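# Set the cart's shelf board onto the wall brackets

## Task

Take the shelf board off the cart and set it down level and centred across both wall brackets, then slide it back until it sits against the wall; the robot must finish upright and untilted, since falling or ending leaned over counts as failure.

## Robot and tools

ROBOT. A Rainbow Robotics RB-Y1: a wheeled base, a torso whose lower part (the leg) folds at ankle, knee and hip, a head with pan and tilt, and two seven-joint arms, each ending in a five-finger hand. The base is 0.58 m wide, its front edge is 0.10 m ahead of the drive-wheel axle and its back 0.57 m behind; spinning in place it sweeps a 0.58 m radius. It cannot drive sideways. At the start both elbows are folded with the hands open.

FRAMES. Base frame: origin on the floor midway between the drive wheels, x forward, y left, z up, in metres. The chest, left_hand and right_hand lines are printed in it; the printed hand point can be off from reality, more at long reach or under load. The hand point sits 0.045 m in front of the palm: its +z runs along straight fingers, +y comes out of the palm, +x runs across the palm (right hand: toward the little finger; left hand: toward the thumb). Odometry frame = the base frame where the scene began; base_odometry only integrates wheel turns (slip looks like travel), heading in rad, positive to the left, -3.142 to 3.142.

move. Carries one action plus optional "cameras" (list of head_camera, left_wrist_camera, right_wrist_camera or all; [] for none) and "blocking" (true or omitted: returns once everything is still; false: returns in about 0.5 s while motion continues). An action is "base" and/or "joints", or "target" alone, each optionally with "min_time_s" (0.1 to 8 s, the shortest duration for arm, head and torso motions). With no action, move just reports state and images.
- base: one object {"x_m_s", "turn_rad_s", "for_s"}: forward speed in m/s (0.005 to 1.5 either sign, or 0) and leftward turn rate in rad/s (0.02 to 1.509 either sign, or 0), held together for for_s seconds (0.1 to 5) then stopped. It is a relative motion from wherever the base is; distance is roughly speed times time, less if acceleration (about 0.4 to 0.5 m/s², 0.5 rad/s²) eats the duration. Omitted speeds are 0.
- joints: a map of joint name to absolute target. Torso, arm and head joints are in radians: torso_squat_rad 0 to 1.2 (larger lowers the chest), torso_shift_rad -0.3 to 0.6 (positive moves the hips ahead), torso_pitch_rad -0.2 to 1.4 (positive bows forward), torso_yaw_rad -1.5 to 1.5 (positive turns left; lift both arms out 0.2 rad or more first). Combined torso limits: squat+shift <= 1.52; squat-shift+pitch <= 1.57; shift+0.5 pitch-0.4 squat <= 0.7; shift+0.3 pitch-0.5 squat <= 0.39. Shoulder pitch ±2.356 (negative swings forward and up), left shoulder roll 0 to 3.141 and right -3.141 to 0 (away from 0 lifts the arm outward), shoulder yaw ±2.094, elbow -2.617 to 0.01 (negative bends), forearm roll ±3.141, wrist pitch -1.57 to 1.919, hand roll ±2.705, head_pan_rad ±0.523 (positive left), head_tilt_rad -0.35 to 1.57 (positive down). Hand motors (little, ring, middle, index, thumb_turn, thumb_bend) use a -1 closed to +1 open scale; thumb_turn -1 puts the thumb opposite the fingers. <side>_hand_force_limit (-1 to 1, about 0 to 10 N, 15 N for thumb) and <side>_hand_speed (-0.96 to 1; -0.94 or lower gives a gentle grip) are settings; start values 0 and -0.8. A closed thumb and fingers can wrap something 0.035 to 0.065 m thick.
- target: an absolute pose for one hand: "side" ("left"/"right"), "x","y","z" in metres in the base frame (-3 to 3) and "quat_wxyz" written as the hand lines print it. Solved once into joint angles, so long moves may arc by over 0.1 m; use several short steps. It is refused if it would come within 20 mm of the robot's own body or the other arm, or while an earlier move still runs.

wait: {"seconds": 0 to 10, "cameras"}; commands nothing, ends early once motion settles. stop: brakes all your running motions. zoom_image: {"camera", "region": [x0,y0,x1,y1]} pixels from the top-left of that camera's newest image, at most 504 by 504. show_instructions: displays the reference pages. finished_scene: ends the scene irreversibly; the board must stay in place without the robot.

RESULTS. left_hand_status/right_hand_status: reached (within 10 mm and 2 degrees), short (with the gap) or refused (with a reason). base_status/joint_status: moving, done (base: "sent for a of b s"), off_target, stopped, not_followed (an arm-collision check is withholding targets), or unplanned stops: contact_stop (torso hit something hard), time_out, limit_stop_at_<name> (self-collision guard or built-in limit), torque_fault, limit_stop_at_motor_heat. After a refusal or unplanned stop, the remaining move/wait/finished_scene calls in that reply are skipped. on_its_own lists what the robot did unasked. lidar_m: 12 distances (m) in 30-degree sectors, first straight ahead, counter-clockwise, seen at 0.23 m height; "-" means nothing. motor_effort: wheel motor percentage (peak in brackets); positive pushes forward. wheel_motors_off 1 means the wheels cut out for 2 s after stalling. <side>_hand_stopped_by: six words (little, ring, middle, index, thumb_bend, thumb_turn): moving, target, force, stalled or fault; <side>_<motor>_load_n is fingertip load in N. Wrist force/torque and joint torques are raw and offset.

AVOID. Tipping: heavy load held far in front of the wheels, fast bending or rising with arms out, hard stops after driving forward, driving into furniture or catching the body on an edge. Arms pressing on each other (ends the scene). Contact torque at joint limits (e.g. elbow 34.2 N m, wrist 23.7) triggers a 10 s stop; long strain overheats motors (80 °C stops the arm). Dropping the board even slightly, slamming it, hard pushes on fixed things, and too much force on fingers all lower the result.

Each tool is called after "Call:" as name([rows], argument=value, ...), one row to a line, values as JSON.

Reference images:

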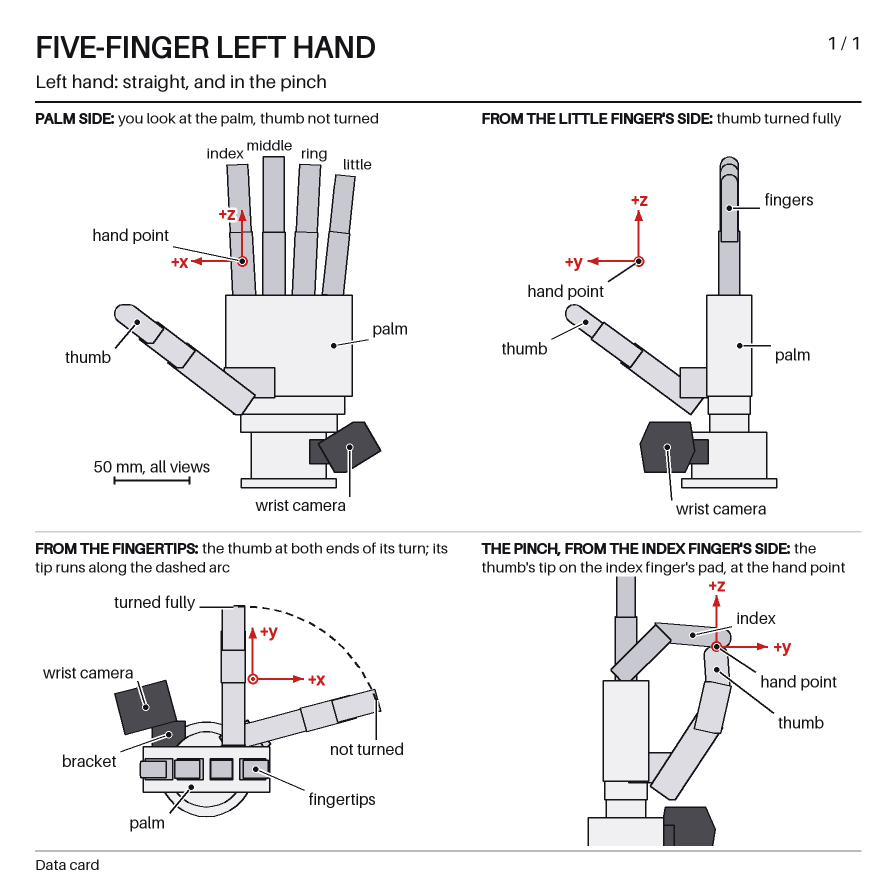

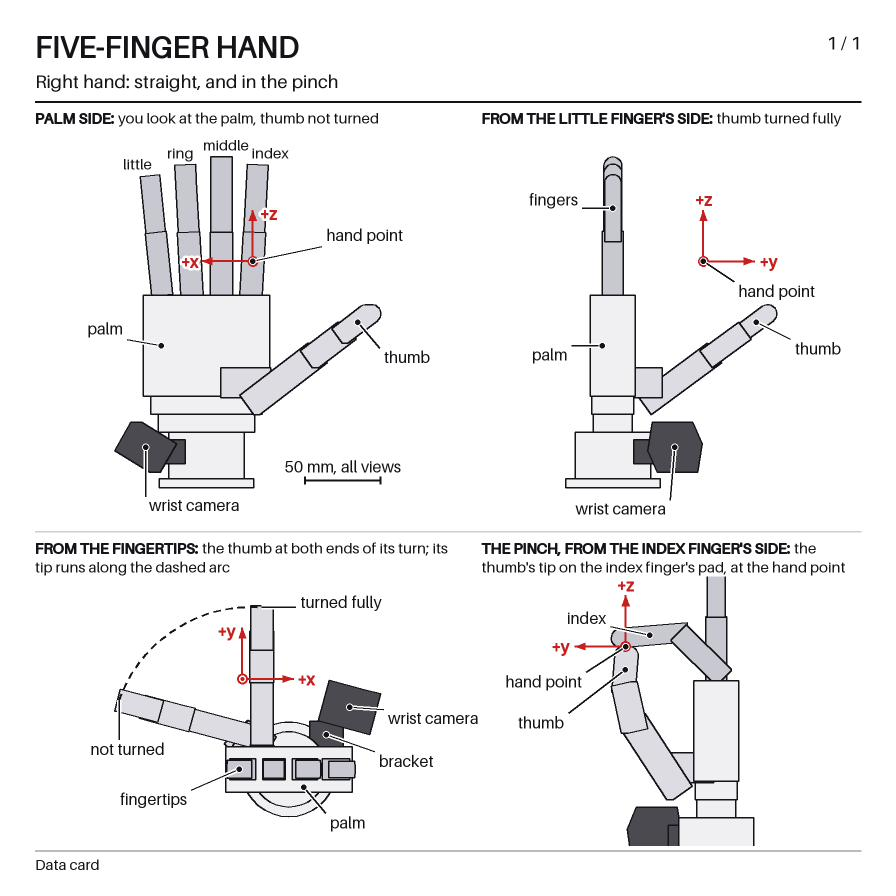

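## Session

Call:
move()

Scene clock: 0.00 s.
Joint torques (N m): no reading
External joint torques (N m): no reading
Motor temperatures (°C): left_arm=[27 32 25 35 30 39 33] | right_arm=[26 28 30 36 36 41 34]
Wrist force (N): no reading
Wrist torque (N m): no reading
Wrist force, peak (N): no reading
base_odometry: x=+0.000 y=+0.000 heading=+0.000
lidar_m: 3.10 3.08 2.42 2.12 2.10 2.31 2.78 2.75 3.04 2.51 2.50 2.74
base_status: not commanded
joint_positions: torso_squat_rad=+0.350 torso_shift_rad=+0.000 torso_pitch_rad=+0.000 torso_yaw_rad=+0.000 left_shoulder_pitch_rad=+0.003 left_shoulder_roll_rad=+0.108 left_shoulder_yaw_rad=+0.039 left_elbow_rad=-2.119 left_forearm_roll_rad=-0.014 left_wrist_pitch_rad=+0.901 left_hand_roll_rad=+0.017 right_shoulder_pitch_rad=-0.012 right_shoulder_roll_rad=-0.067 right_shoulder_yaw_rad=+0.017 right_elbow_rad=-2.162 right_forearm_roll_rad=+0.001 right_wrist_pitch_rad=+0.725 right_hand_roll_rad=-0.028 head_pan_rad=+0.000 head_tilt_rad=+0.400 left_hand_little=+1.000 left_hand_ring=+1.000 left_hand_middle=+1.000 left_hand_index=+1.000 left_hand_thumb_turn=+1.000 left_hand_thumb_bend=+1.000 left_hand_force_limit=+0.000 left_hand_speed=-0.800 right_hand_little=+1.000 right_hand_ring=+1.000 right_hand_middle=+1.000 right_hand_index=+1.000 right_hand_thumb_turn=+1.000 right_hand_thumb_bend=+1.000 right_hand_force_limit=+0.000 right_hand_speed=-0.800
joint_status: not commanded
wheel_motors_off: 0
left_hand_stopped_by: target,target,target,target,target,target
right_hand_stopped_by: target,target,target,target,target,target
left_little_load_n: 0.0
left_ring_load_n: 0.0
left_middle_load_n: 0.0
left_index_load_n: 0.0
left_thumb_bend_load_n: 0.0
left_thumb_turn_load_n: -0.5
right_little_load_n: 0.0
right_ring_load_n: 0.0
right_middle_load_n: 0.0
right_index_load_n: 0.0
right_thumb_bend_load_n: 0.0
right_thumb_turn_load_n: 0.0
motor_effort: left_wheel=+1 right_wheel=-1
chest: x=-0.2280 y=+0.0007 z=+1.2475 quat_wxyz=(+1.000, +0.000, +0.000, +0.000) (m; base frame)
left_hand: x=+0.2768 y=+0.2471 z=+1.0061 quat_wxyz=(+0.445, -0.573, +0.585, -0.363) (m; base frame)
right_hand: x=+0.3013 y=-0.1927 z=+1.0769 quat_wxyz=(+0.462, -0.544, +0.516, -0.475) (m; base frame)
pictures: head_camera, left_wrist_camera, right_wrist_camera

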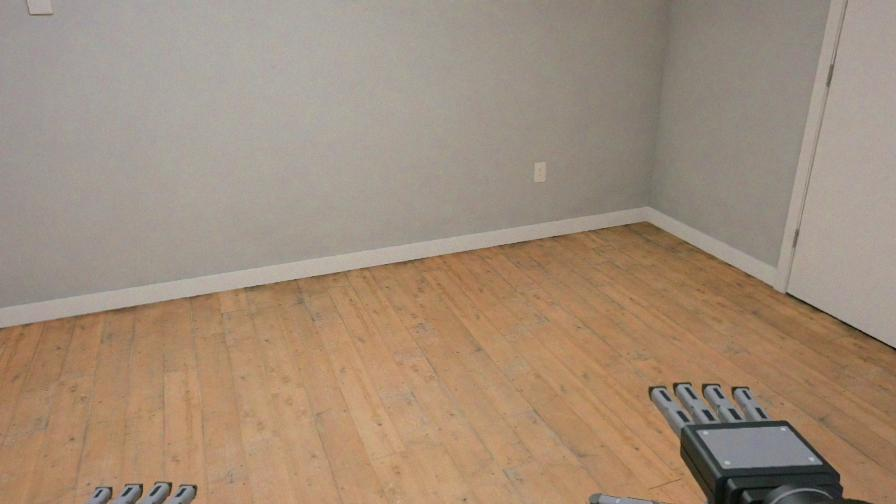

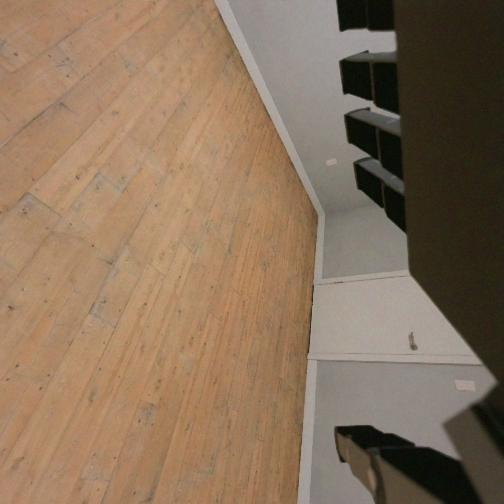

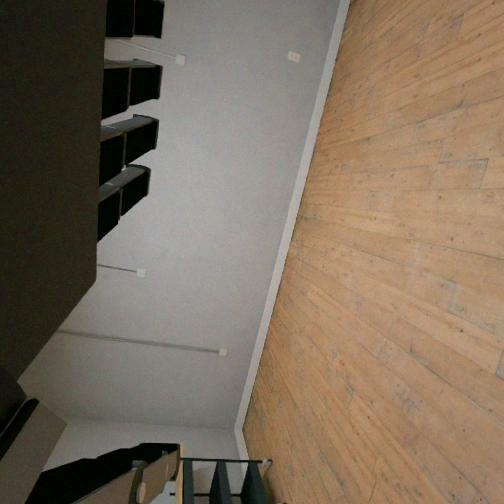

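Call:
move(base={"turn_rad_s": 0.6, "for_s": 3.0}, joints={"head_tilt_rad": 0.3}, cameras=["head_camera"])

Call:
move(base={"turn_rad_s": 0.6, "for_s": 2.0}, cameras=["head_camera"])

Scene clock: 6.97 s.
Joint torques (N m): left_arm=[-10.71 2.02 1.41 -8.98 -0.18 -1.87 0.21] | right_arm=[-11.41 -1.73 -1.41 -9.92 0.4 -1.99 0.04]
External joint torques (N m): left_arm=[-0.16 -0.13 0.19 0.76 -0.06 0.07 0.21] | right_arm=[-1.26 -0.55 -0.69 -0.78 0.16 -0.05 0.04]
Wrist force (N): left_arm=[-5.3 2.9 6.0] | right_arm=[6.1 8.1 -3.2]
Wrist torque (N m): left_arm=[-0.35 1.03 -0.41] | right_arm=[0.62 -0.44 0.67]
Wrist force, peak (N): left_arm=[-5.6 3.4 6.2] | right_arm=[6.3 8.3 -3.3]
move: done
base_odometry: x=+0.000 y=+0.000 heading=+1.799
lidar_m: 2.10 2.12 2.65 2.74 2.76 2.71 2.51 2.54 3.13 3.09 3.11 2.29
base_status: done (sent for 3 of 3 s)
joint_positions: torso_squat_rad=+0.350 torso_shift_rad=+0.000 torso_pitch_rad=+0.000 torso_yaw_rad=+0.000 left_shoulder_pitch_rad=+0.003 left_shoulder_roll_rad=+0.108 left_shoulder_yaw_rad=+0.039 left_elbow_rad=-2.119 left_forearm_roll_rad=-0.014 left_wrist_pitch_rad=+0.901 left_hand_roll_rad=+0.017 right_shoulder_pitch_rad=-0.012 right_shoulder_roll_rad=-0.067 right_shoulder_yaw_rad=+0.017 right_elbow_rad=-2.162 right_forearm_roll_rad=+0.001 right_wrist_pitch_rad=+0.725 right_hand_roll_rad=-0.028 head_pan_rad=+0.000 head_tilt_rad=+0.300 left_hand_little=+1.000 left_hand_ring=+1.000 left_hand_middle=+1.000 left_hand_index=+1.000 left_hand_thumb_turn=+1.000 left_hand_thumb_bend=+1.000 left_hand_force_limit=+0.000 left_hand_speed=-0.800 right_hand_little=+1.000 right_hand_ring=+1.000 right_hand_middle=+1.000 right_hand_index=+1.000 right_hand_thumb_turn=+1.000 right_hand_thumb_bend=+1.000 right_hand_force_limit=+0.000 right_hand_speed=-0.800
joint_status: all done
wheel_motors_off: 0
left_hand_stopped_by: target,target,target,target,target,target
right_hand_stopped_by: target,target,target,target,target,target
left_little_load_n: 0.0
left_ring_load_n: 0.0
left_middle_load_n: 0.0
left_index_load_n: 0.0
left_thumb_bend_load_n: 0.0
left_thumb_turn_load_n: -0.5
right_little_load_n: 0.0
right_ring_load_n: 0.0
right_middle_load_n: 0.0
right_index_load_n: 0.0
right_thumb_bend_load_n: 0.0
right_thumb_turn_load_n: -0.5
motor_effort: left_wheel=+3(34) right_wheel=+9(33)
chest: x=-0.2280 y=+0.0007 z=+1.2475 quat_wxyz=(+1.000, +0.000, +0.000, +0.000)
left_hand: x=+0.2768 y=+0.2471 z=+1.0061 quat_wxyz=(+0.445, -0.573, +0.585, -0.363)
right_hand: x=+0.3013 y=-0.1928 z=+1.0769 quat_wxyz=(+0.462, -0.544, +0.516, -0.475)
head_camera: T_world_to_cam=[[0.00156, -0.99949, -0.03199, 0.04842], [-0.29541, 0.0301, -0.9549, 1.37913], [0.95537, 0.01095, -0.29521, 0.57514]] pos_world=[-0.14214, 0.00059, 1.48826]

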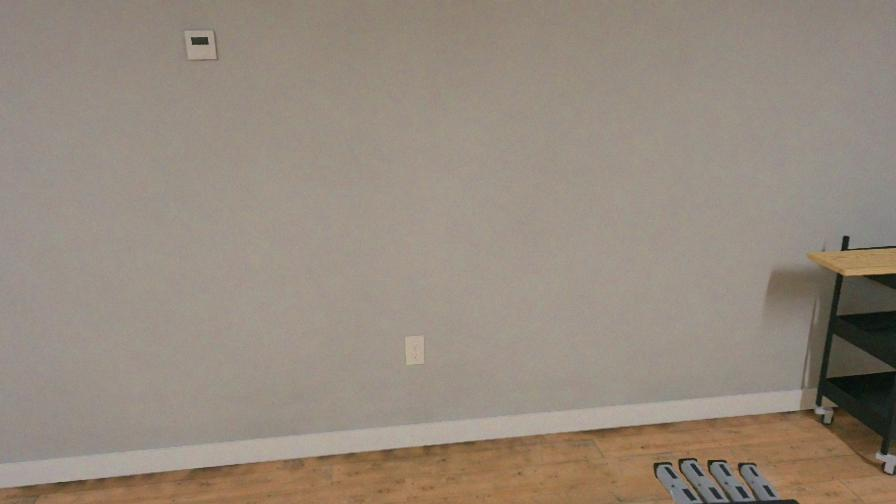

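Scene clock: 10.53 s.
Joint torques (N m): left_arm=[-10.7 2 1.44 -9.23 -0.21 -1.85 0.17] | right_arm=[-11.73 -2.02 -1.31 -9.84 0.44 -2 -0.01]
External joint torques (N m): left_arm=[-0.15 -0.15 0.22 0.52 -0.09 0.09 0.16] | right_arm=[-1.58 -0.84 -0.59 -0.7 0.2 -0.06 0]
Wrist force (N): left_arm=[-5.4 3.0 6.1] | right_arm=[6.0 8.1 -3.4]
Wrist torque (N m): left_arm=[-0.33 1.08 -0.43] | right_arm=[0.64 -0.39 0.65]
Wrist force, peak (N): left_arm=[-5.5 3.1 6.2] | right_arm=[6.3 8.2 -3.4]
move: done
base_odometry: x=+0.000 y=+0.000 heading=+2.999
lidar_m: 2.83 2.74 2.85 2.58 2.50 2.60 3.21 3.09 2.44 2.18 2.10 2.19
base_status: done (sent for 2 of 2 s)
joint_positions: torso_squat_rad=+0.350 torso_shift_rad=+0.000 torso_pitch_rad=+0.000 torso_yaw_rad=+0.000 left_shoulder_pitch_rad=+0.003 left_shoulder_roll_rad=+0.108 left_shoulder_yaw_rad=+0.039 left_elbow_rad=-2.119 left_forearm_roll_rad=-0.014 left_wrist_pitch_rad=+0.901 left_hand_roll_rad=+0.017 right_shoulder_pitch_rad=-0.012 right_shoulder_roll_rad=-0.067 right_shoulder_yaw_rad=+0.017 right_elbow_rad=-2.162 right_forearm_roll_rad=+0.001 right_wrist_pitch_rad=+0.725 right_hand_roll_rad=-0.028 head_pan_rad=+0.000 head_tilt_rad=+0.300 left_hand_little=+1.000 left_hand_ring=+1.000 left_hand_middle=+1.000 left_hand_index=+1.000 left_hand_thumb_turn=+1.000 left_hand_thumb_bend=+1.000 left_hand_force_limit=+0.000 left_hand_speed=-0.800 right_hand_little=+1.000 right_hand_ring=+1.000 right_hand_middle=+1.000 right_hand_index=+1.000 right_hand_thumb_turn=+1.000 right_hand_thumb_bend=+1.000 right_hand_force_limit=+0.000 right_hand_speed=-0.800
joint_status: not commanded
wheel_motors_off: 0
left_hand_stopped_by: target,target,target,target,target,target
right_hand_stopped_by: target,target,target,target,target,target
left_little_load_n: 0.0
left_ring_load_n: 0.0
left_middle_load_n: -0.5
left_index_load_n: 0.0
left_thumb_bend_load_n: 0.0
left_thumb_turn_load_n: -0.5
right_little_load_n: 0.0
right_ring_load_n: 0.0
right_middle_load_n: 0.0
right_index_load_n: 0.0
right_thumb_bend_load_n: 0.0
right_thumb_turn_load_n: -0.5
motor_effort: left_wheel=+4(16) right_wheel=+12(28)
chest: x=-0.2280 y=+0.0007 z=+1.2475 quat_wxyz=(+1.000, +0.000, +0.000, +0.000)
left_hand: x=+0.2768 y=+0.2471 z=+1.0061 quat_wxyz=(+0.445, -0.573, +0.585, -0.363)
right_hand: x=+0.3013 y=-0.1928 z=+1.0769 quat_wxyz=(+0.462, -0.544, +0.516, -0.475)
head_camera: T_world_to_cam=[[0.00156, -0.99949, -0.03199, 0.04842], [-0.29541, 0.0301, -0.9549, 1.37913], [0.95537, 0.01095, -0.29521, 0.57514]] pos_world=[-0.14214, 0.00059, 1.48826]

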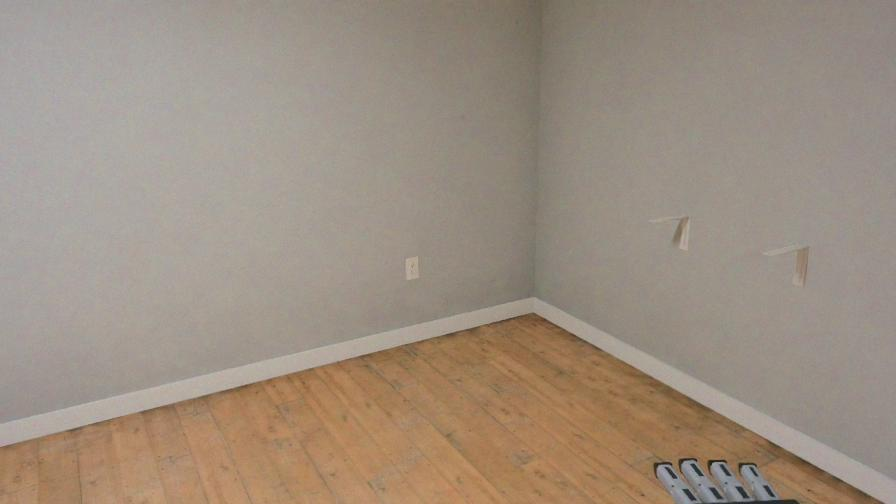

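Call:
move(base={"turn_rad_s": -0.7, "for_s": 2.55}, joints={"head_tilt_rad": 0.4}, cameras=["head_camera"])

Scene clock: 30.83 s.
Joint torques (N m): left_arm=[-10.21 1.74 0.78 -9.03 -0.04 -1.82 0.22] | right_arm=[-11.64 -2.09 -1.45 -9.93 0.42 -2 0.05]
External joint torques (N m): left_arm=[0.35 -0.4 -0.44 0.72 0.08 0.12 0.22] | right_arm=[-1.49 -0.91 -0.72 -0.79 0.19 -0.06 0.05]
Wrist force (N): left_arm=[-5.4 3.1 5.9] | right_arm=[6.1 7.8 -3.2]
Wrist torque (N m): left_arm=[-0.31 1.06 -0.42] | right_arm=[0.56 -0.43 0.68]
Wrist force, peak (N): left_arm=[-5.8 3.0 6.1] | right_arm=[6.4 8.1 -3.3]
move: done
base_odometry: x=+0.000 y=+0.000 heading=+1.203
lidar_m: 2.37 2.11 2.11 2.52 2.74 2.74 2.82 2.51 2.52 2.99 3.08 3.09
base_status: done (sent for 2.57 of 2.57 s)
joint_positions: torso_squat_rad=+0.350 torso_shift_rad=+0.000 torso_pitch_rad=+0.000 torso_yaw_rad=+0.000 left_shoulder_pitch_rad=+0.003 left_shoulder_roll_rad=+0.108 left_shoulder_yaw_rad=+0.039 left_elbow_rad=-2.119 left_forearm_roll_rad=-0.014 left_wrist_pitch_rad=+0.901 left_hand_roll_rad=+0.017 right_shoulder_pitch_rad=-0.012 right_shoulder_roll_rad=-0.067 right_shoulder_yaw_rad=+0.017 right_elbow_rad=-2.162 right_forearm_roll_rad=+0.001 right_wrist_pitch_rad=+0.725 right_hand_roll_rad=-0.028 head_pan_rad=+0.000 head_tilt_rad=+0.400 left_hand_little=+1.000 left_hand_ring=+1.000 left_hand_middle=+1.000 left_hand_index=+1.000 left_hand_thumb_turn=+1.000 left_hand_thumb_bend=+1.000 left_hand_force_limit=+0.000 left_hand_speed=-0.800 right_hand_little=+1.000 right_hand_ring=+1.000 right_hand_middle=+1.000 right_hand_index=+1.000 right_hand_thumb_turn=+1.000 right_hand_thumb_bend=+1.000 right_hand_force_limit=+0.000 right_hand_speed=-0.800
joint_status: all done
wheel_motors_off: 0
left_hand_stopped_by: target,target,target,target,target,target
right_hand_stopped_by: target,target,target,target,target,target
left_little_load_n: 0.0
left_ring_load_n: 0.0
left_middle_load_n: 0.0
left_index_load_n: 0.0
left_thumb_bend_load_n: 0.0
left_thumb_turn_load_n: 0.0
right_little_load_n: -0.5
right_ring_load_n: 0.0
right_middle_load_n: 0.0
right_index_load_n: 0.0
right_thumb_bend_load_n: 0.0
right_thumb_turn_load_n: -0.5
motor_effort: left_wheel=+14(43) right_wheel=+5(26)
chest: x=-0.2280 y=+0.0007 z=+1.2475 quat_wxyz=(+1.000, +0.000, +0.000, +0.000)
left_hand: x=+0.2768 y=+0.2471 z=+1.0061 quat_wxyz=(+0.445, -0.573, +0.585, -0.363)
right_hand: x=+0.3013 y=-0.1928 z=+1.0769 quat_wxyz=(+0.462, -0.544, +0.516, -0.475)
head_camera: T_world_to_cam=[[-0.00163, -0.99949, -0.03199, 0.04776], [-0.38919, 0.0301, -0.92067, 1.31023], [0.92116, 0.01094, -0.38904, 0.70396]] pos_world=[-0.13845, 0.00059, 1.48168]

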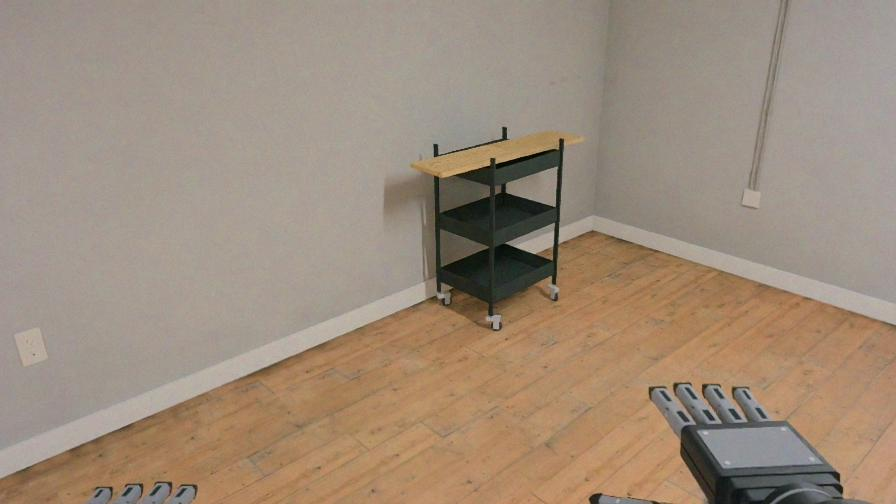

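Call:
zoom_image(camera="head_camera", region=[380, 100, 620, 350])

Scaled by 2.016.

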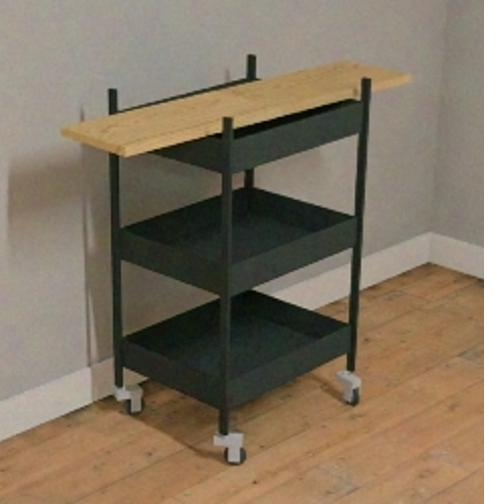

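Call:
move(base={"turn_rad_s": -0.4, "for_s": 1.02}, cameras=[])

Call:
move(base={"x_m_s": 0.5, "for_s": 4.3}, cameras=["head_camera"])

Call:
move(base={"turn_rad_s": 0.5, "for_s": 2.27}, cameras=["head_camera"])

Scene clock: 69.03 s.
Joint torques (N m): left_arm=[-10.26 1.86 1.31 -9.04 -0.18 -1.82 0.11] | right_arm=[-11.61 -1.95 -1.16 -10.02 0.43 -1.95 -0.01]
External joint torques (N m): left_arm=[0.3 -0.29 0.09 0.71 -0.05 0.12 0.11] | right_arm=[-1.46 -0.76 -0.43 -0.88 0.19 -0.01 -0.01]
Wrist force (N): left_arm=[-5.1 3.0 6.1] | right_arm=[6.2 7.9 -3.1]
Wrist torque (N m): left_arm=[-0.34 1.05 -0.40] | right_arm=[0.61 -0.44 0.67]
Wrist force, peak (N): left_arm=[-5.6 3.0 6.4] | right_arm=[6.4 8.2 -3.3]
move: done
base_odometry: x=+0.000 y=-0.001 heading=+0.790
lidar_m: 2.65 2.25 2.10 2.14 2.75 2.73 2.78 2.68 2.51 2.55 3.21 3.08
base_status: done (sent for 1.03 of 1.03 s)
joint_positions: torso_squat_rad=+0.350 torso_shift_rad=+0.000 torso_pitch_rad=+0.000 torso_yaw_rad=+0.000 left_shoulder_pitch_rad=+0.003 left_shoulder_roll_rad=+0.108 left_shoulder_yaw_rad=+0.039 left_elbow_rad=-2.119 left_forearm_roll_rad=-0.014 left_wrist_pitch_rad=+0.901 left_hand_roll_rad=+0.017 right_shoulder_pitch_rad=-0.012 right_shoulder_roll_rad=-0.067 right_shoulder_yaw_rad=+0.017 right_elbow_rad=-2.162 right_forearm_roll_rad=+0.001 right_wrist_pitch_rad=+0.725 right_hand_roll_rad=-0.028 head_pan_rad=+0.000 head_tilt_rad=+0.400 left_hand_little=+1.000 left_hand_ring=+1.000 left_hand_middle=+1.000 left_hand_index=+1.000 left_hand_thumb_turn=+1.000 left_hand_thumb_bend=+1.000 left_hand_force_limit=+0.000 left_hand_speed=-0.800 right_hand_little=+1.000 right_hand_ring=+1.000 right_hand_middle=+1.000 right_hand_index=+1.000 right_hand_thumb_turn=+1.000 right_hand_thumb_bend=+1.000 right_hand_force_limit=+0.000 right_hand_speed=-0.800
joint_status: not commanded
wheel_motors_off: 0
left_hand_stopped_by: target,target,target,target,target,target
right_hand_stopped_by: target,target,target,target,target,target
left_little_load_n: -0.5
left_ring_load_n: 0.0
left_middle_load_n: 0.0
left_index_load_n: 0.0
left_thumb_bend_load_n: 0.0
left_thumb_turn_load_n: -0.5
right_little_load_n: 0.0
right_ring_load_n: 0.0
right_middle_load_n: 0.0
right_index_load_n: 0.0
right_thumb_bend_load_n: 0.0
right_thumb_turn_load_n: 0.0
motor_effort: left_wheel=+15(37) right_wheel=+3(13)
chest: x=-0.2280 y=+0.0007 z=+1.2475 quat_wxyz=(+1.000, +0.000, +0.000, +0.000)
left_hand: x=+0.2768 y=+0.2471 z=+1.0061 quat_wxyz=(+0.445, -0.573, +0.585, -0.363)
right_hand: x=+0.3013 y=-0.1927 z=+1.0769 quat_wxyz=(+0.462, -0.544, +0.516, -0.475)

Scene clock: 74.73 s.
Joint torques (N m): left_arm=[-10.54 1.86 0.89 -9.23 -0.2 -1.94 0.21] | right_arm=[-11.65 -2.08 -1.24 -10 0.4 -1.94 0.03]
External joint torques (N m): left_arm=[0.02 -0.29 -0.33 0.51 -0.08 0 0.21] | right_arm=[-1.51 -0.89 -0.51 -0.86 0.16 0 0.03]
Wrist force (N): left_arm=[-5.4 3.0 5.9] | right_arm=[6.2 8.1 -3.2]
Wrist torque (N m): left_arm=[-0.33 1.07 -0.43] | right_arm=[0.62 -0.43 0.67]
Wrist force, peak (N): left_arm=[-5.4 3.0 6.5] | right_arm=[6.2 8.1 -4.1]
move: done
base_odometry: x=+1.514 y=+1.526 heading=+0.790
lidar_m: 1.15 1.32 0.81 0.79 1.60 3.56 4.75 3.64 3.38 1.80 1.22 1.13
base_status: done (sent for 4.3 of 4.3 s)
joint_positions: torso_squat_rad=+0.350 torso_shift_rad=+0.000 torso_pitch_rad=+0.000 torso_yaw_rad=+0.000 left_shoulder_pitch_rad=+0.003 left_shoulder_roll_rad=+0.108 left_shoulder_yaw_rad=+0.039 left_elbow_rad=-2.119 left_forearm_roll_rad=-0.014 left_wrist_pitch_rad=+0.901 left_hand_roll_rad=+0.017 right_shoulder_pitch_rad=-0.012 right_shoulder_roll_rad=-0.067 right_shoulder_yaw_rad=+0.017 right_elbow_rad=-2.162 right_forearm_roll_rad=+0.001 right_wrist_pitch_rad=+0.725 right_hand_roll_rad=-0.028 head_pan_rad=+0.000 head_tilt_rad=+0.400 left_hand_little=+1.000 left_hand_ring=+1.000 left_hand_middle=+1.000 left_hand_index=+1.000 left_hand_thumb_turn=+1.000 left_hand_thumb_bend=+1.000 left_hand_force_limit=+0.000 left_hand_speed=-0.800 right_hand_little=+1.000 right_hand_ring=+1.000 right_hand_middle=+1.000 right_hand_index=+1.000 right_hand_thumb_turn=+1.000 right_hand_thumb_bend=+1.000 right_hand_force_limit=+0.000 right_hand_speed=-0.800
joint_status: not commanded
wheel_motors_off: 0
left_hand_stopped_by: target,target,target,target,target,target
right_hand_stopped_by: target,target,target,target,target,target
left_little_load_n: -0.5
left_ring_load_n: 0.0
left_middle_load_n: 0.0
left_index_load_n: -0.5
left_thumb_bend_load_n: 0.0
left_thumb_turn_load_n: -0.5
right_little_load_n: 0.0
right_ring_load_n: 0.0
right_middle_load_n: 0.0
right_index_load_n: 0.0
right_thumb_bend_load_n: 0.0
right_thumb_turn_load_n: 0.0
motor_effort: left_wheel=-1(47) right_wheel=+2(34)
chest: x=-0.2279 y=+0.0007 z=+1.2475 quat_wxyz=(+1.000, +0.000, +0.000, +0.000)
left_hand: x=+0.2769 y=+0.2471 z=+1.0060 quat_wxyz=(+0.445, -0.573, +0.585, -0.363)
right_hand: x=+0.3014 y=-0.1927 z=+1.0768 quat_wxyz=(+0.462, -0.544, +0.516, -0.475)
head_camera: T_world_to_cam=[[-0.00164, -0.99949, -0.03199, 0.04776], [-0.38931, 0.0301, -0.92062, 1.31018], [0.92111, 0.01094, -0.38916, 0.70404]] pos_world=[-0.13836, 0.00059, 1.48168]

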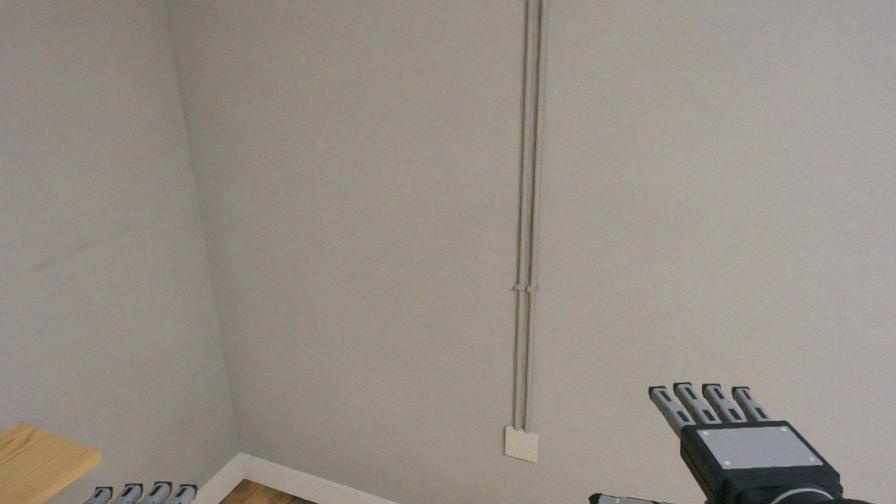

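Scene clock: 78.37 s.
Joint torques (N m): left_arm=[-10.3 1.64 1.01 -9.16 -0.22 -1.88 0.12] | right_arm=[-11.41 -1.92 -1.13 -9.9 0.43 -1.87 0.04]
External joint torques (N m): left_arm=[0.25 -0.51 -0.22 0.59 -0.1 0.06 0.12] | right_arm=[-1.26 -0.74 -0.41 -0.76 0.19 0.07 0.05]
Wrist force (N): left_arm=[-5.4 3.1 6.0] | right_arm=[6.4 7.8 -3.0]
Wrist torque (N m): left_arm=[-0.29 1.11 -0.42] | right_arm=[0.58 -0.48 0.69]
Wrist force, peak (N): left_arm=[-5.5 3.2 6.2] | right_arm=[6.3 8.3 -3.3]
move: done
base_odometry: x=+1.514 y=+1.526 heading=+1.923
lidar_m: 0.79 1.26 1.72 4.58 4.85 3.53 3.35 1.65 1.20 1.15 1.17 0.82
base_status: done (sent for 2.27 of 2.27 s)
joint_positions: torso_squat_rad=+0.350 torso_shift_rad=+0.000 torso_pitch_rad=+0.000 torso_yaw_rad=+0.000 left_shoulder_pitch_rad=+0.003 left_shoulder_roll_rad=+0.108 left_shoulder_yaw_rad=+0.039 left_elbow_rad=-2.119 left_forearm_roll_rad=-0.014 left_wrist_pitch_rad=+0.901 left_hand_roll_rad=+0.017 right_shoulder_pitch_rad=-0.012 right_shoulder_roll_rad=-0.067 right_shoulder_yaw_rad=+0.017 right_elbow_rad=-2.162 right_forearm_roll_rad=+0.001 right_wrist_pitch_rad=+0.725 right_hand_roll_rad=-0.028 head_pan_rad=+0.000 head_tilt_rad=+0.400 left_hand_little=+1.000 left_hand_ring=+1.000 left_hand_middle=+1.000 left_hand_index=+1.000 left_hand_thumb_turn=+1.000 left_hand_thumb_bend=+1.000 left_hand_force_limit=+0.000 left_hand_speed=-0.800 right_hand_little=+1.000 right_hand_ring=+1.000 right_hand_middle=+1.000 right_hand_index=+1.000 right_hand_thumb_turn=+1.000 right_hand_thumb_bend=+1.000 right_hand_force_limit=+0.000 right_hand_speed=-0.800
joint_status: not commanded
wheel_motors_off: 0
left_hand_stopped_by: target,target,target,target,target,target
right_hand_stopped_by: target,target,target,target,target,target
left_little_load_n: 0.0
left_ring_load_n: 0.0
left_middle_load_n: 0.0
left_index_load_n: -0.5
left_thumb_bend_load_n: 0.0
left_thumb_turn_load_n: 0.0
right_little_load_n: 0.0
right_ring_load_n: 0.0
right_middle_load_n: 0.0
right_index_load_n: 0.0
right_thumb_bend_load_n: 0.0
right_thumb_turn_load_n: -0.5
motor_effort: left_wheel=+4(39) right_wheel=+10(25)
chest: x=-0.2279 y=+0.0007 z=+1.2475 quat_wxyz=(+1.000, +0.000, +0.000, +0.000)
left_hand: x=+0.2769 y=+0.2471 z=+1.0060 quat_wxyz=(+0.445, -0.573, +0.585, -0.363)
right_hand: x=+0.3014 y=-0.1928 z=+1.0768 quat_wxyz=(+0.462, -0.544, +0.516, -0.475)
head_camera: T_world_to_cam=[[-0.00164, -0.99949, -0.03199, 0.04766], [-0.38931, 0.0301, -0.92062, 1.31018], [0.92111, 0.01094, -0.38916, 0.70404]] pos_world=[-0.13836, 0.00049, 1.48168]

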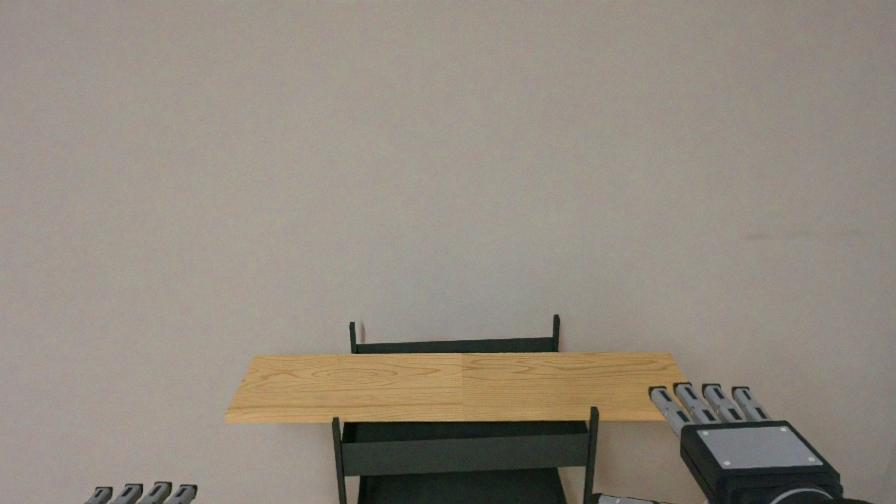

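Call:
move(joints={"head_tilt_rad": 0.75}, cameras=["head_camera"])

Call:
zoom_image(camera="head_camera", region=[200, 130, 450, 330])

Call:
zoom_image(camera="head_camera", region=[450, 130, 700, 330])

Scene clock: 82.33 s.
Joint torques (N m): left_arm=[-10.51 2.14 1.13 -9.19 -0.22 -1.8 0.16] | right_arm=[-11.64 -1.92 -1.27 -9.99 0.33 -2.01 -0.01]
External joint torques (N m): left_arm=[0.05 -0.01 -0.09 0.56 -0.09 0.14 0.16] | right_arm=[-1.5 -0.74 -0.55 -0.85 0.09 -0.06 -0.01]
Wrist force (N): left_arm=[-5.5 3.0 5.8] | right_arm=[6.0 8.1 -3.3]
Wrist torque (N m): left_arm=[-0.31 1.09 -0.41] | right_arm=[0.63 -0.40 0.67]
Wrist force, peak (N): left_arm=[-5.6 3.3 6.2] | right_arm=[6.2 8.3 -3.4]
move: done
base_odometry: x=+1.514 y=+1.526 heading=+1.923
lidar_m: 0.80 1.26 1.72 4.59 4.85 3.51 3.35 1.66 1.19 1.15 1.17 0.82
base_status: not commanded
joint_positions: torso_squat_rad=+0.350 torso_shift_rad=+0.000 torso_pitch_rad=+0.000 torso_yaw_rad=+0.000 left_shoulder_pitch_rad=+0.003 left_shoulder_roll_rad=+0.108 left_shoulder_yaw_rad=+0.039 left_elbow_rad=-2.119 left_forearm_roll_rad=-0.014 left_wrist_pitch_rad=+0.901 left_hand_roll_rad=+0.017 right_shoulder_pitch_rad=-0.012 right_shoulder_roll_rad=-0.067 right_shoulder_yaw_rad=+0.017 right_elbow_rad=-2.162 right_forearm_roll_rad=+0.001 right_wrist_pitch_rad=+0.725 right_hand_roll_rad=-0.028 head_pan_rad=+0.000 head_tilt_rad=+0.750 left_hand_little=+1.000 left_hand_ring=+1.000 left_hand_middle=+1.000 left_hand_index=+1.000 left_hand_thumb_turn=+1.000 left_hand_thumb_bend=+1.000 left_hand_force_limit=+0.000 left_hand_speed=-0.800 right_hand_little=+1.000 right_hand_ring=+1.000 right_hand_middle=+1.000 right_hand_index=+1.000 right_hand_thumb_turn=+1.000 right_hand_thumb_bend=+1.000 right_hand_force_limit=+0.000 right_hand_speed=-0.800
joint_status: all done
wheel_motors_off: 0
left_hand_stopped_by: target,target,target,target,target,target
right_hand_stopped_by: target,target,target,target,target,target
left_little_load_n: 0.0
left_ring_load_n: 0.0
left_middle_load_n: 0.0
left_index_load_n: 0.0
left_thumb_bend_load_n: 0.0
left_thumb_turn_load_n: 0.0
right_little_load_n: 0.0
right_ring_load_n: 0.0
right_middle_load_n: 0.0
right_index_load_n: 0.0
right_thumb_bend_load_n: 0.0
right_thumb_turn_load_n: 0.0
motor_effort: left_wheel=+3(4) right_wheel=+11(12)
chest: x=-0.2279 y=+0.0007 z=+1.2475 quat_wxyz=(+1.000, +0.000, +0.000, +0.000)
left_hand: x=+0.2769 y=+0.2471 z=+1.0060 quat_wxyz=(+0.445, -0.573, +0.585, -0.363)
right_hand: x=+0.3014 y=-0.1928 z=+1.0768 quat_wxyz=(+0.462, -0.544, +0.516, -0.475)
head_camera: T_world_to_cam=[[-0.01279, -0.99948, -0.0295, 0.04178], [-0.68136, 0.0303, -0.73132, 0.97605], [0.73184, 0.01074, -0.6814, 1.08815]] pos_world=[-0.13078, 0.00049, 1.4565]

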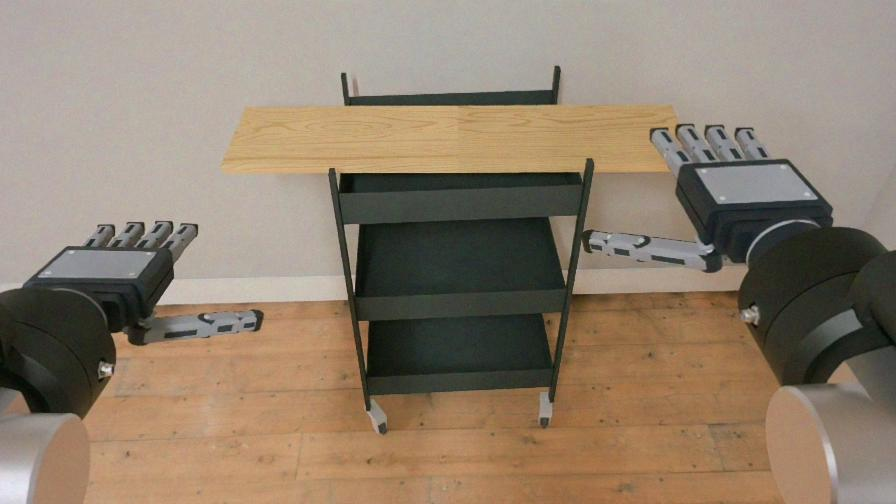

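Scaled by 2.016.

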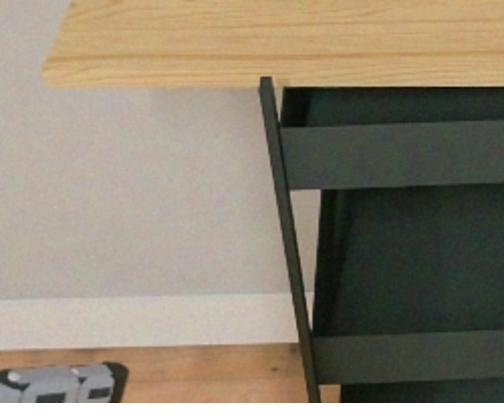

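Scaled by 2.016.

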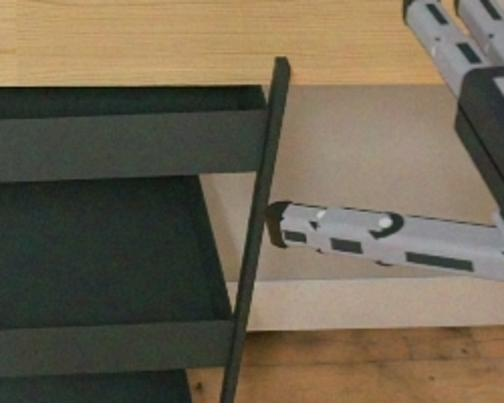

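Call:
move(base={"x_m_s": -0.2, "for_s": 1.5}, joints={"torso_squat_rad": 0.9, "head_tilt_rad": 0.6}, min_time_s=4, cameras=["head_camera"])

Call:
move(target={"side": "left", "x": 0.42, "y": 0.40, "z": 0.80, "quat_wxyz": [0.52134, 0.47772, 0.47772, 0.52134]}, min_time_s=4, cameras=["head_camera"])

Scene clock: 140.27 s.
Joint torques (N m): left_arm=[-10.39 2.45 1.14 -9.34 -0.15 -1.91 0.12] | right_arm=[-11.39 -1.9 -1.27 -9.97 0.38 -2.03 0.08]
External joint torques (N m): left_arm=[0.17 0.3 -0.09 0.4 -0.03 0.03 0.12] | right_arm=[-1.25 -0.72 -0.55 -0.83 0.14 -0.09 0.08]
Wrist force (N): left_arm=[-5.2 2.9 5.9] | right_arm=[6.0 7.6 -3.6]
Wrist torque (N m): left_arm=[-0.35 1.02 -0.40] | right_arm=[0.53 -0.37 0.66]
Wrist force, peak (N): left_arm=[-5.7 3.1 6.1] | right_arm=[6.6 8.3 -3.5]
move: done
base_odometry: x=+1.618 y=+1.244 heading=+1.924
lidar_m: 1.12 1.57 2.14 4.68 4.43 3.20 3.04 1.65 1.20 1.15 1.18 1.58
base_status: done (sent for 1.5 of 1.5 s)
joint_positions: torso_squat_rad=+0.900 torso_shift_rad=+0.000 torso_pitch_rad=+0.000 torso_yaw_rad=+0.000 left_shoulder_pitch_rad=+0.002 left_shoulder_roll_rad=+0.108 left_shoulder_yaw_rad=+0.039 left_elbow_rad=-2.119 left_forearm_roll_rad=-0.014 left_wrist_pitch_rad=+0.901 left_hand_roll_rad=+0.017 right_shoulder_pitch_rad=-0.012 right_shoulder_roll_rad=-0.067 right_shoulder_yaw_rad=+0.017 right_elbow_rad=-2.162 right_forearm_roll_rad=+0.001 right_wrist_pitch_rad=+0.725 right_hand_roll_rad=-0.028 head_pan_rad=+0.000 head_tilt_rad=+0.600 left_hand_little=+1.000 left_hand_ring=+1.000 left_hand_middle=+1.000 left_hand_index=+1.000 left_hand_thumb_turn=+1.000 left_hand_thumb_bend=+1.000 left_hand_force_limit=+0.000 left_hand_speed=-0.800 right_hand_little=+1.000 right_hand_ring=+1.000 right_hand_middle=+1.000 right_hand_index=+1.000 right_hand_thumb_turn=+1.000 right_hand_thumb_bend=+1.000 right_hand_force_limit=+0.000 right_hand_speed=-0.800
joint_status: all done
wheel_motors_off: 0
left_hand_stopped_by: target,target,target,target,target,target
right_hand_stopped_by: target,target,target,target,target,target
left_little_load_n: 0.0
left_ring_load_n: 0.0
left_middle_load_n: 0.0
left_index_load_n: 0.0
left_thumb_bend_load_n: 0.0
left_thumb_turn_load_n: 0.0
right_little_load_n: 0.0
right_ring_load_n: 0.0
right_middle_load_n: 0.0
right_index_load_n: 0.0
right_thumb_bend_load_n: 0.0
right_thumb_turn_load_n: -0.5
motor_effort: left_wheel=+12(35) right_wheel=-9(27)
chest: x=-0.2281 y=+0.0006 z=+1.0251 quat_wxyz=(+1.000, +0.000, +0.000, +0.000)
left_hand: x=+0.2768 y=+0.2469 z=+0.7837 quat_wxyz=(+0.445, -0.573, +0.585, -0.363)
right_hand: x=+0.3013 y=-0.1929 z=+0.8546 quat_wxyz=(+0.462, -0.544, +0.516, -0.475)
head_camera: T_world_to_cam=[[-0.00809, -0.99948, -0.03105, 0.03798], [-0.56428, 0.0302, -0.82503, 0.95218], [0.82555, 0.01084, -0.56423, 0.8125]] pos_world=[-0.13316, 0.00039, 1.2452]

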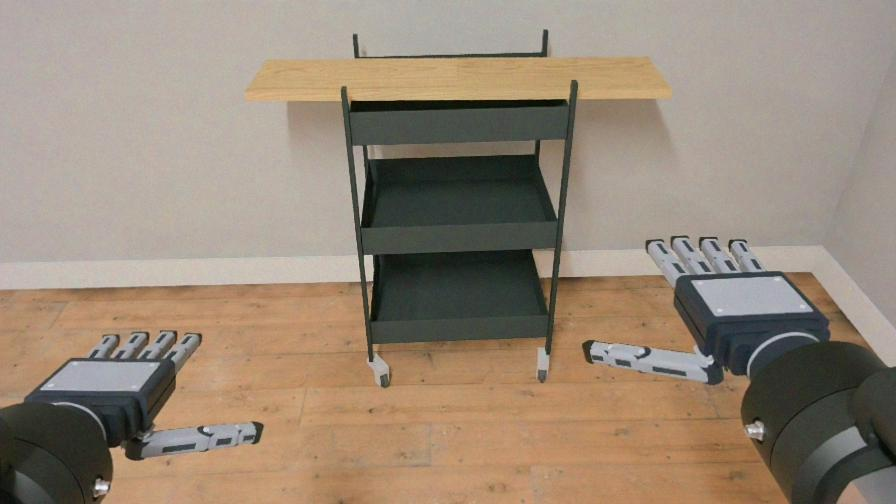

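Scene clock: 144.60 s.
Joint torques (N m): left_arm=[-20.12 10.96 0.68 -0.62 0.1 1.57 0.54] | right_arm=[-11.54 -1.68 -1.37 -9.85 0.37 -1.94 0.01]
External joint torques (N m): left_arm=[-1.44 0.6 -1.89 1.09 -0.09 -0.44 0.55] | right_arm=[-1.39 -0.5 -0.64 -0.71 0.13 0 0.01]
Wrist force (N): left_arm=[-5.9 -7.7 4.5] | right_arm=[6.5 7.6 -3.5]
Wrist torque (N m): left_arm=[-0.97 1.00 -0.12] | right_arm=[0.53 -0.46 0.70]
Wrist force, peak (N): left_arm=[-5.8 -8.2 4.4] | right_arm=[6.6 8.1 -3.7]
move: short
base_odometry: x=+1.618 y=+1.244 heading=+1.924
lidar_m: 1.11 1.57 2.15 4.69 4.42 3.21 3.05 1.65 1.20 1.15 1.17 1.58
base_status: not commanded
joint_positions: torso_squat_rad=+0.900 torso_shift_rad=+0.000 torso_pitch_rad=+0.000 torso_yaw_rad=+0.000 left_shoulder_pitch_rad=-0.685 left_shoulder_roll_rad=+0.469 left_shoulder_yaw_rad=-0.902 left_elbow_rad=-0.267 left_forearm_roll_rad=-2.106 left_wrist_pitch_rad=+0.706 left_hand_roll_rad=+0.208 right_shoulder_pitch_rad=-0.012 right_shoulder_roll_rad=-0.067 right_shoulder_yaw_rad=+0.017 right_elbow_rad=-2.162 right_forearm_roll_rad=+0.001 right_wrist_pitch_rad=+0.725 right_hand_roll_rad=-0.028 head_pan_rad=+0.000 head_tilt_rad=+0.600 left_hand_little=+1.000 left_hand_ring=+1.000 left_hand_middle=+1.000 left_hand_index=+1.000 left_hand_thumb_turn=+1.000 left_hand_thumb_bend=+1.000 left_hand_force_limit=+0.000 left_hand_speed=-0.800 right_hand_little=+1.000 right_hand_ring=+1.000 right_hand_middle=+1.000 right_hand_index=+1.000 right_hand_thumb_turn=+1.000 right_hand_thumb_bend=+1.000 right_hand_force_limit=+0.000 right_hand_speed=-0.800
joint_status: all done
wheel_motors_off: 0
left_hand_stopped_by: target,target,target,target,target,target
right_hand_stopped_by: target,target,target,target,target,target
left_little_load_n: 0.0
left_ring_load_n: 0.0
left_middle_load_n: 0.0
left_index_load_n: -0.5
left_thumb_bend_load_n: 0.0
left_thumb_turn_load_n: 0.0
right_little_load_n: 0.0
right_ring_load_n: 0.0
right_middle_load_n: 0.0
right_index_load_n: 0.0
right_thumb_bend_load_n: 0.0
right_thumb_turn_load_n: 0.0
motor_effort: left_wheel=+13(14) right_wheel=-9(10)
chest: x=-0.2281 y=+0.0006 z=+1.0251 quat_wxyz=(+1.000, +0.000, +0.000, +0.000)
left_hand: x=+0.4194 y=+0.3997 z=+0.8004 quat_wxyz=(+0.495, +0.494, +0.514, +0.497)
left_hand_status: short (checked arc that bows 119 mm and turns the hand up to 174 deg, as near as the solve gets, planned for 4.0 s): 1 mm and 6.1 deg off. The place is met; only the turn is off.
right_hand: x=+0.3013 y=-0.1929 z=+0.8546 quat_wxyz=(+0.462, -0.544, +0.516, -0.475)
head_camera: T_world_to_cam=[[-0.00809, -0.99948, -0.03105, 0.03798], [-0.56428, 0.0302, -0.82503, 0.95218], [0.82555, 0.01084, -0.56423, 0.8125]] pos_world=[-0.13316, 0.00039, 1.2452]

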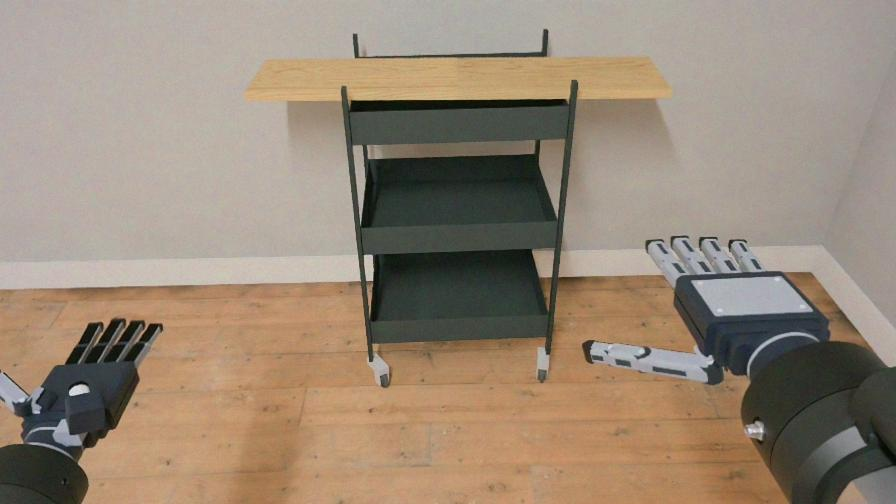

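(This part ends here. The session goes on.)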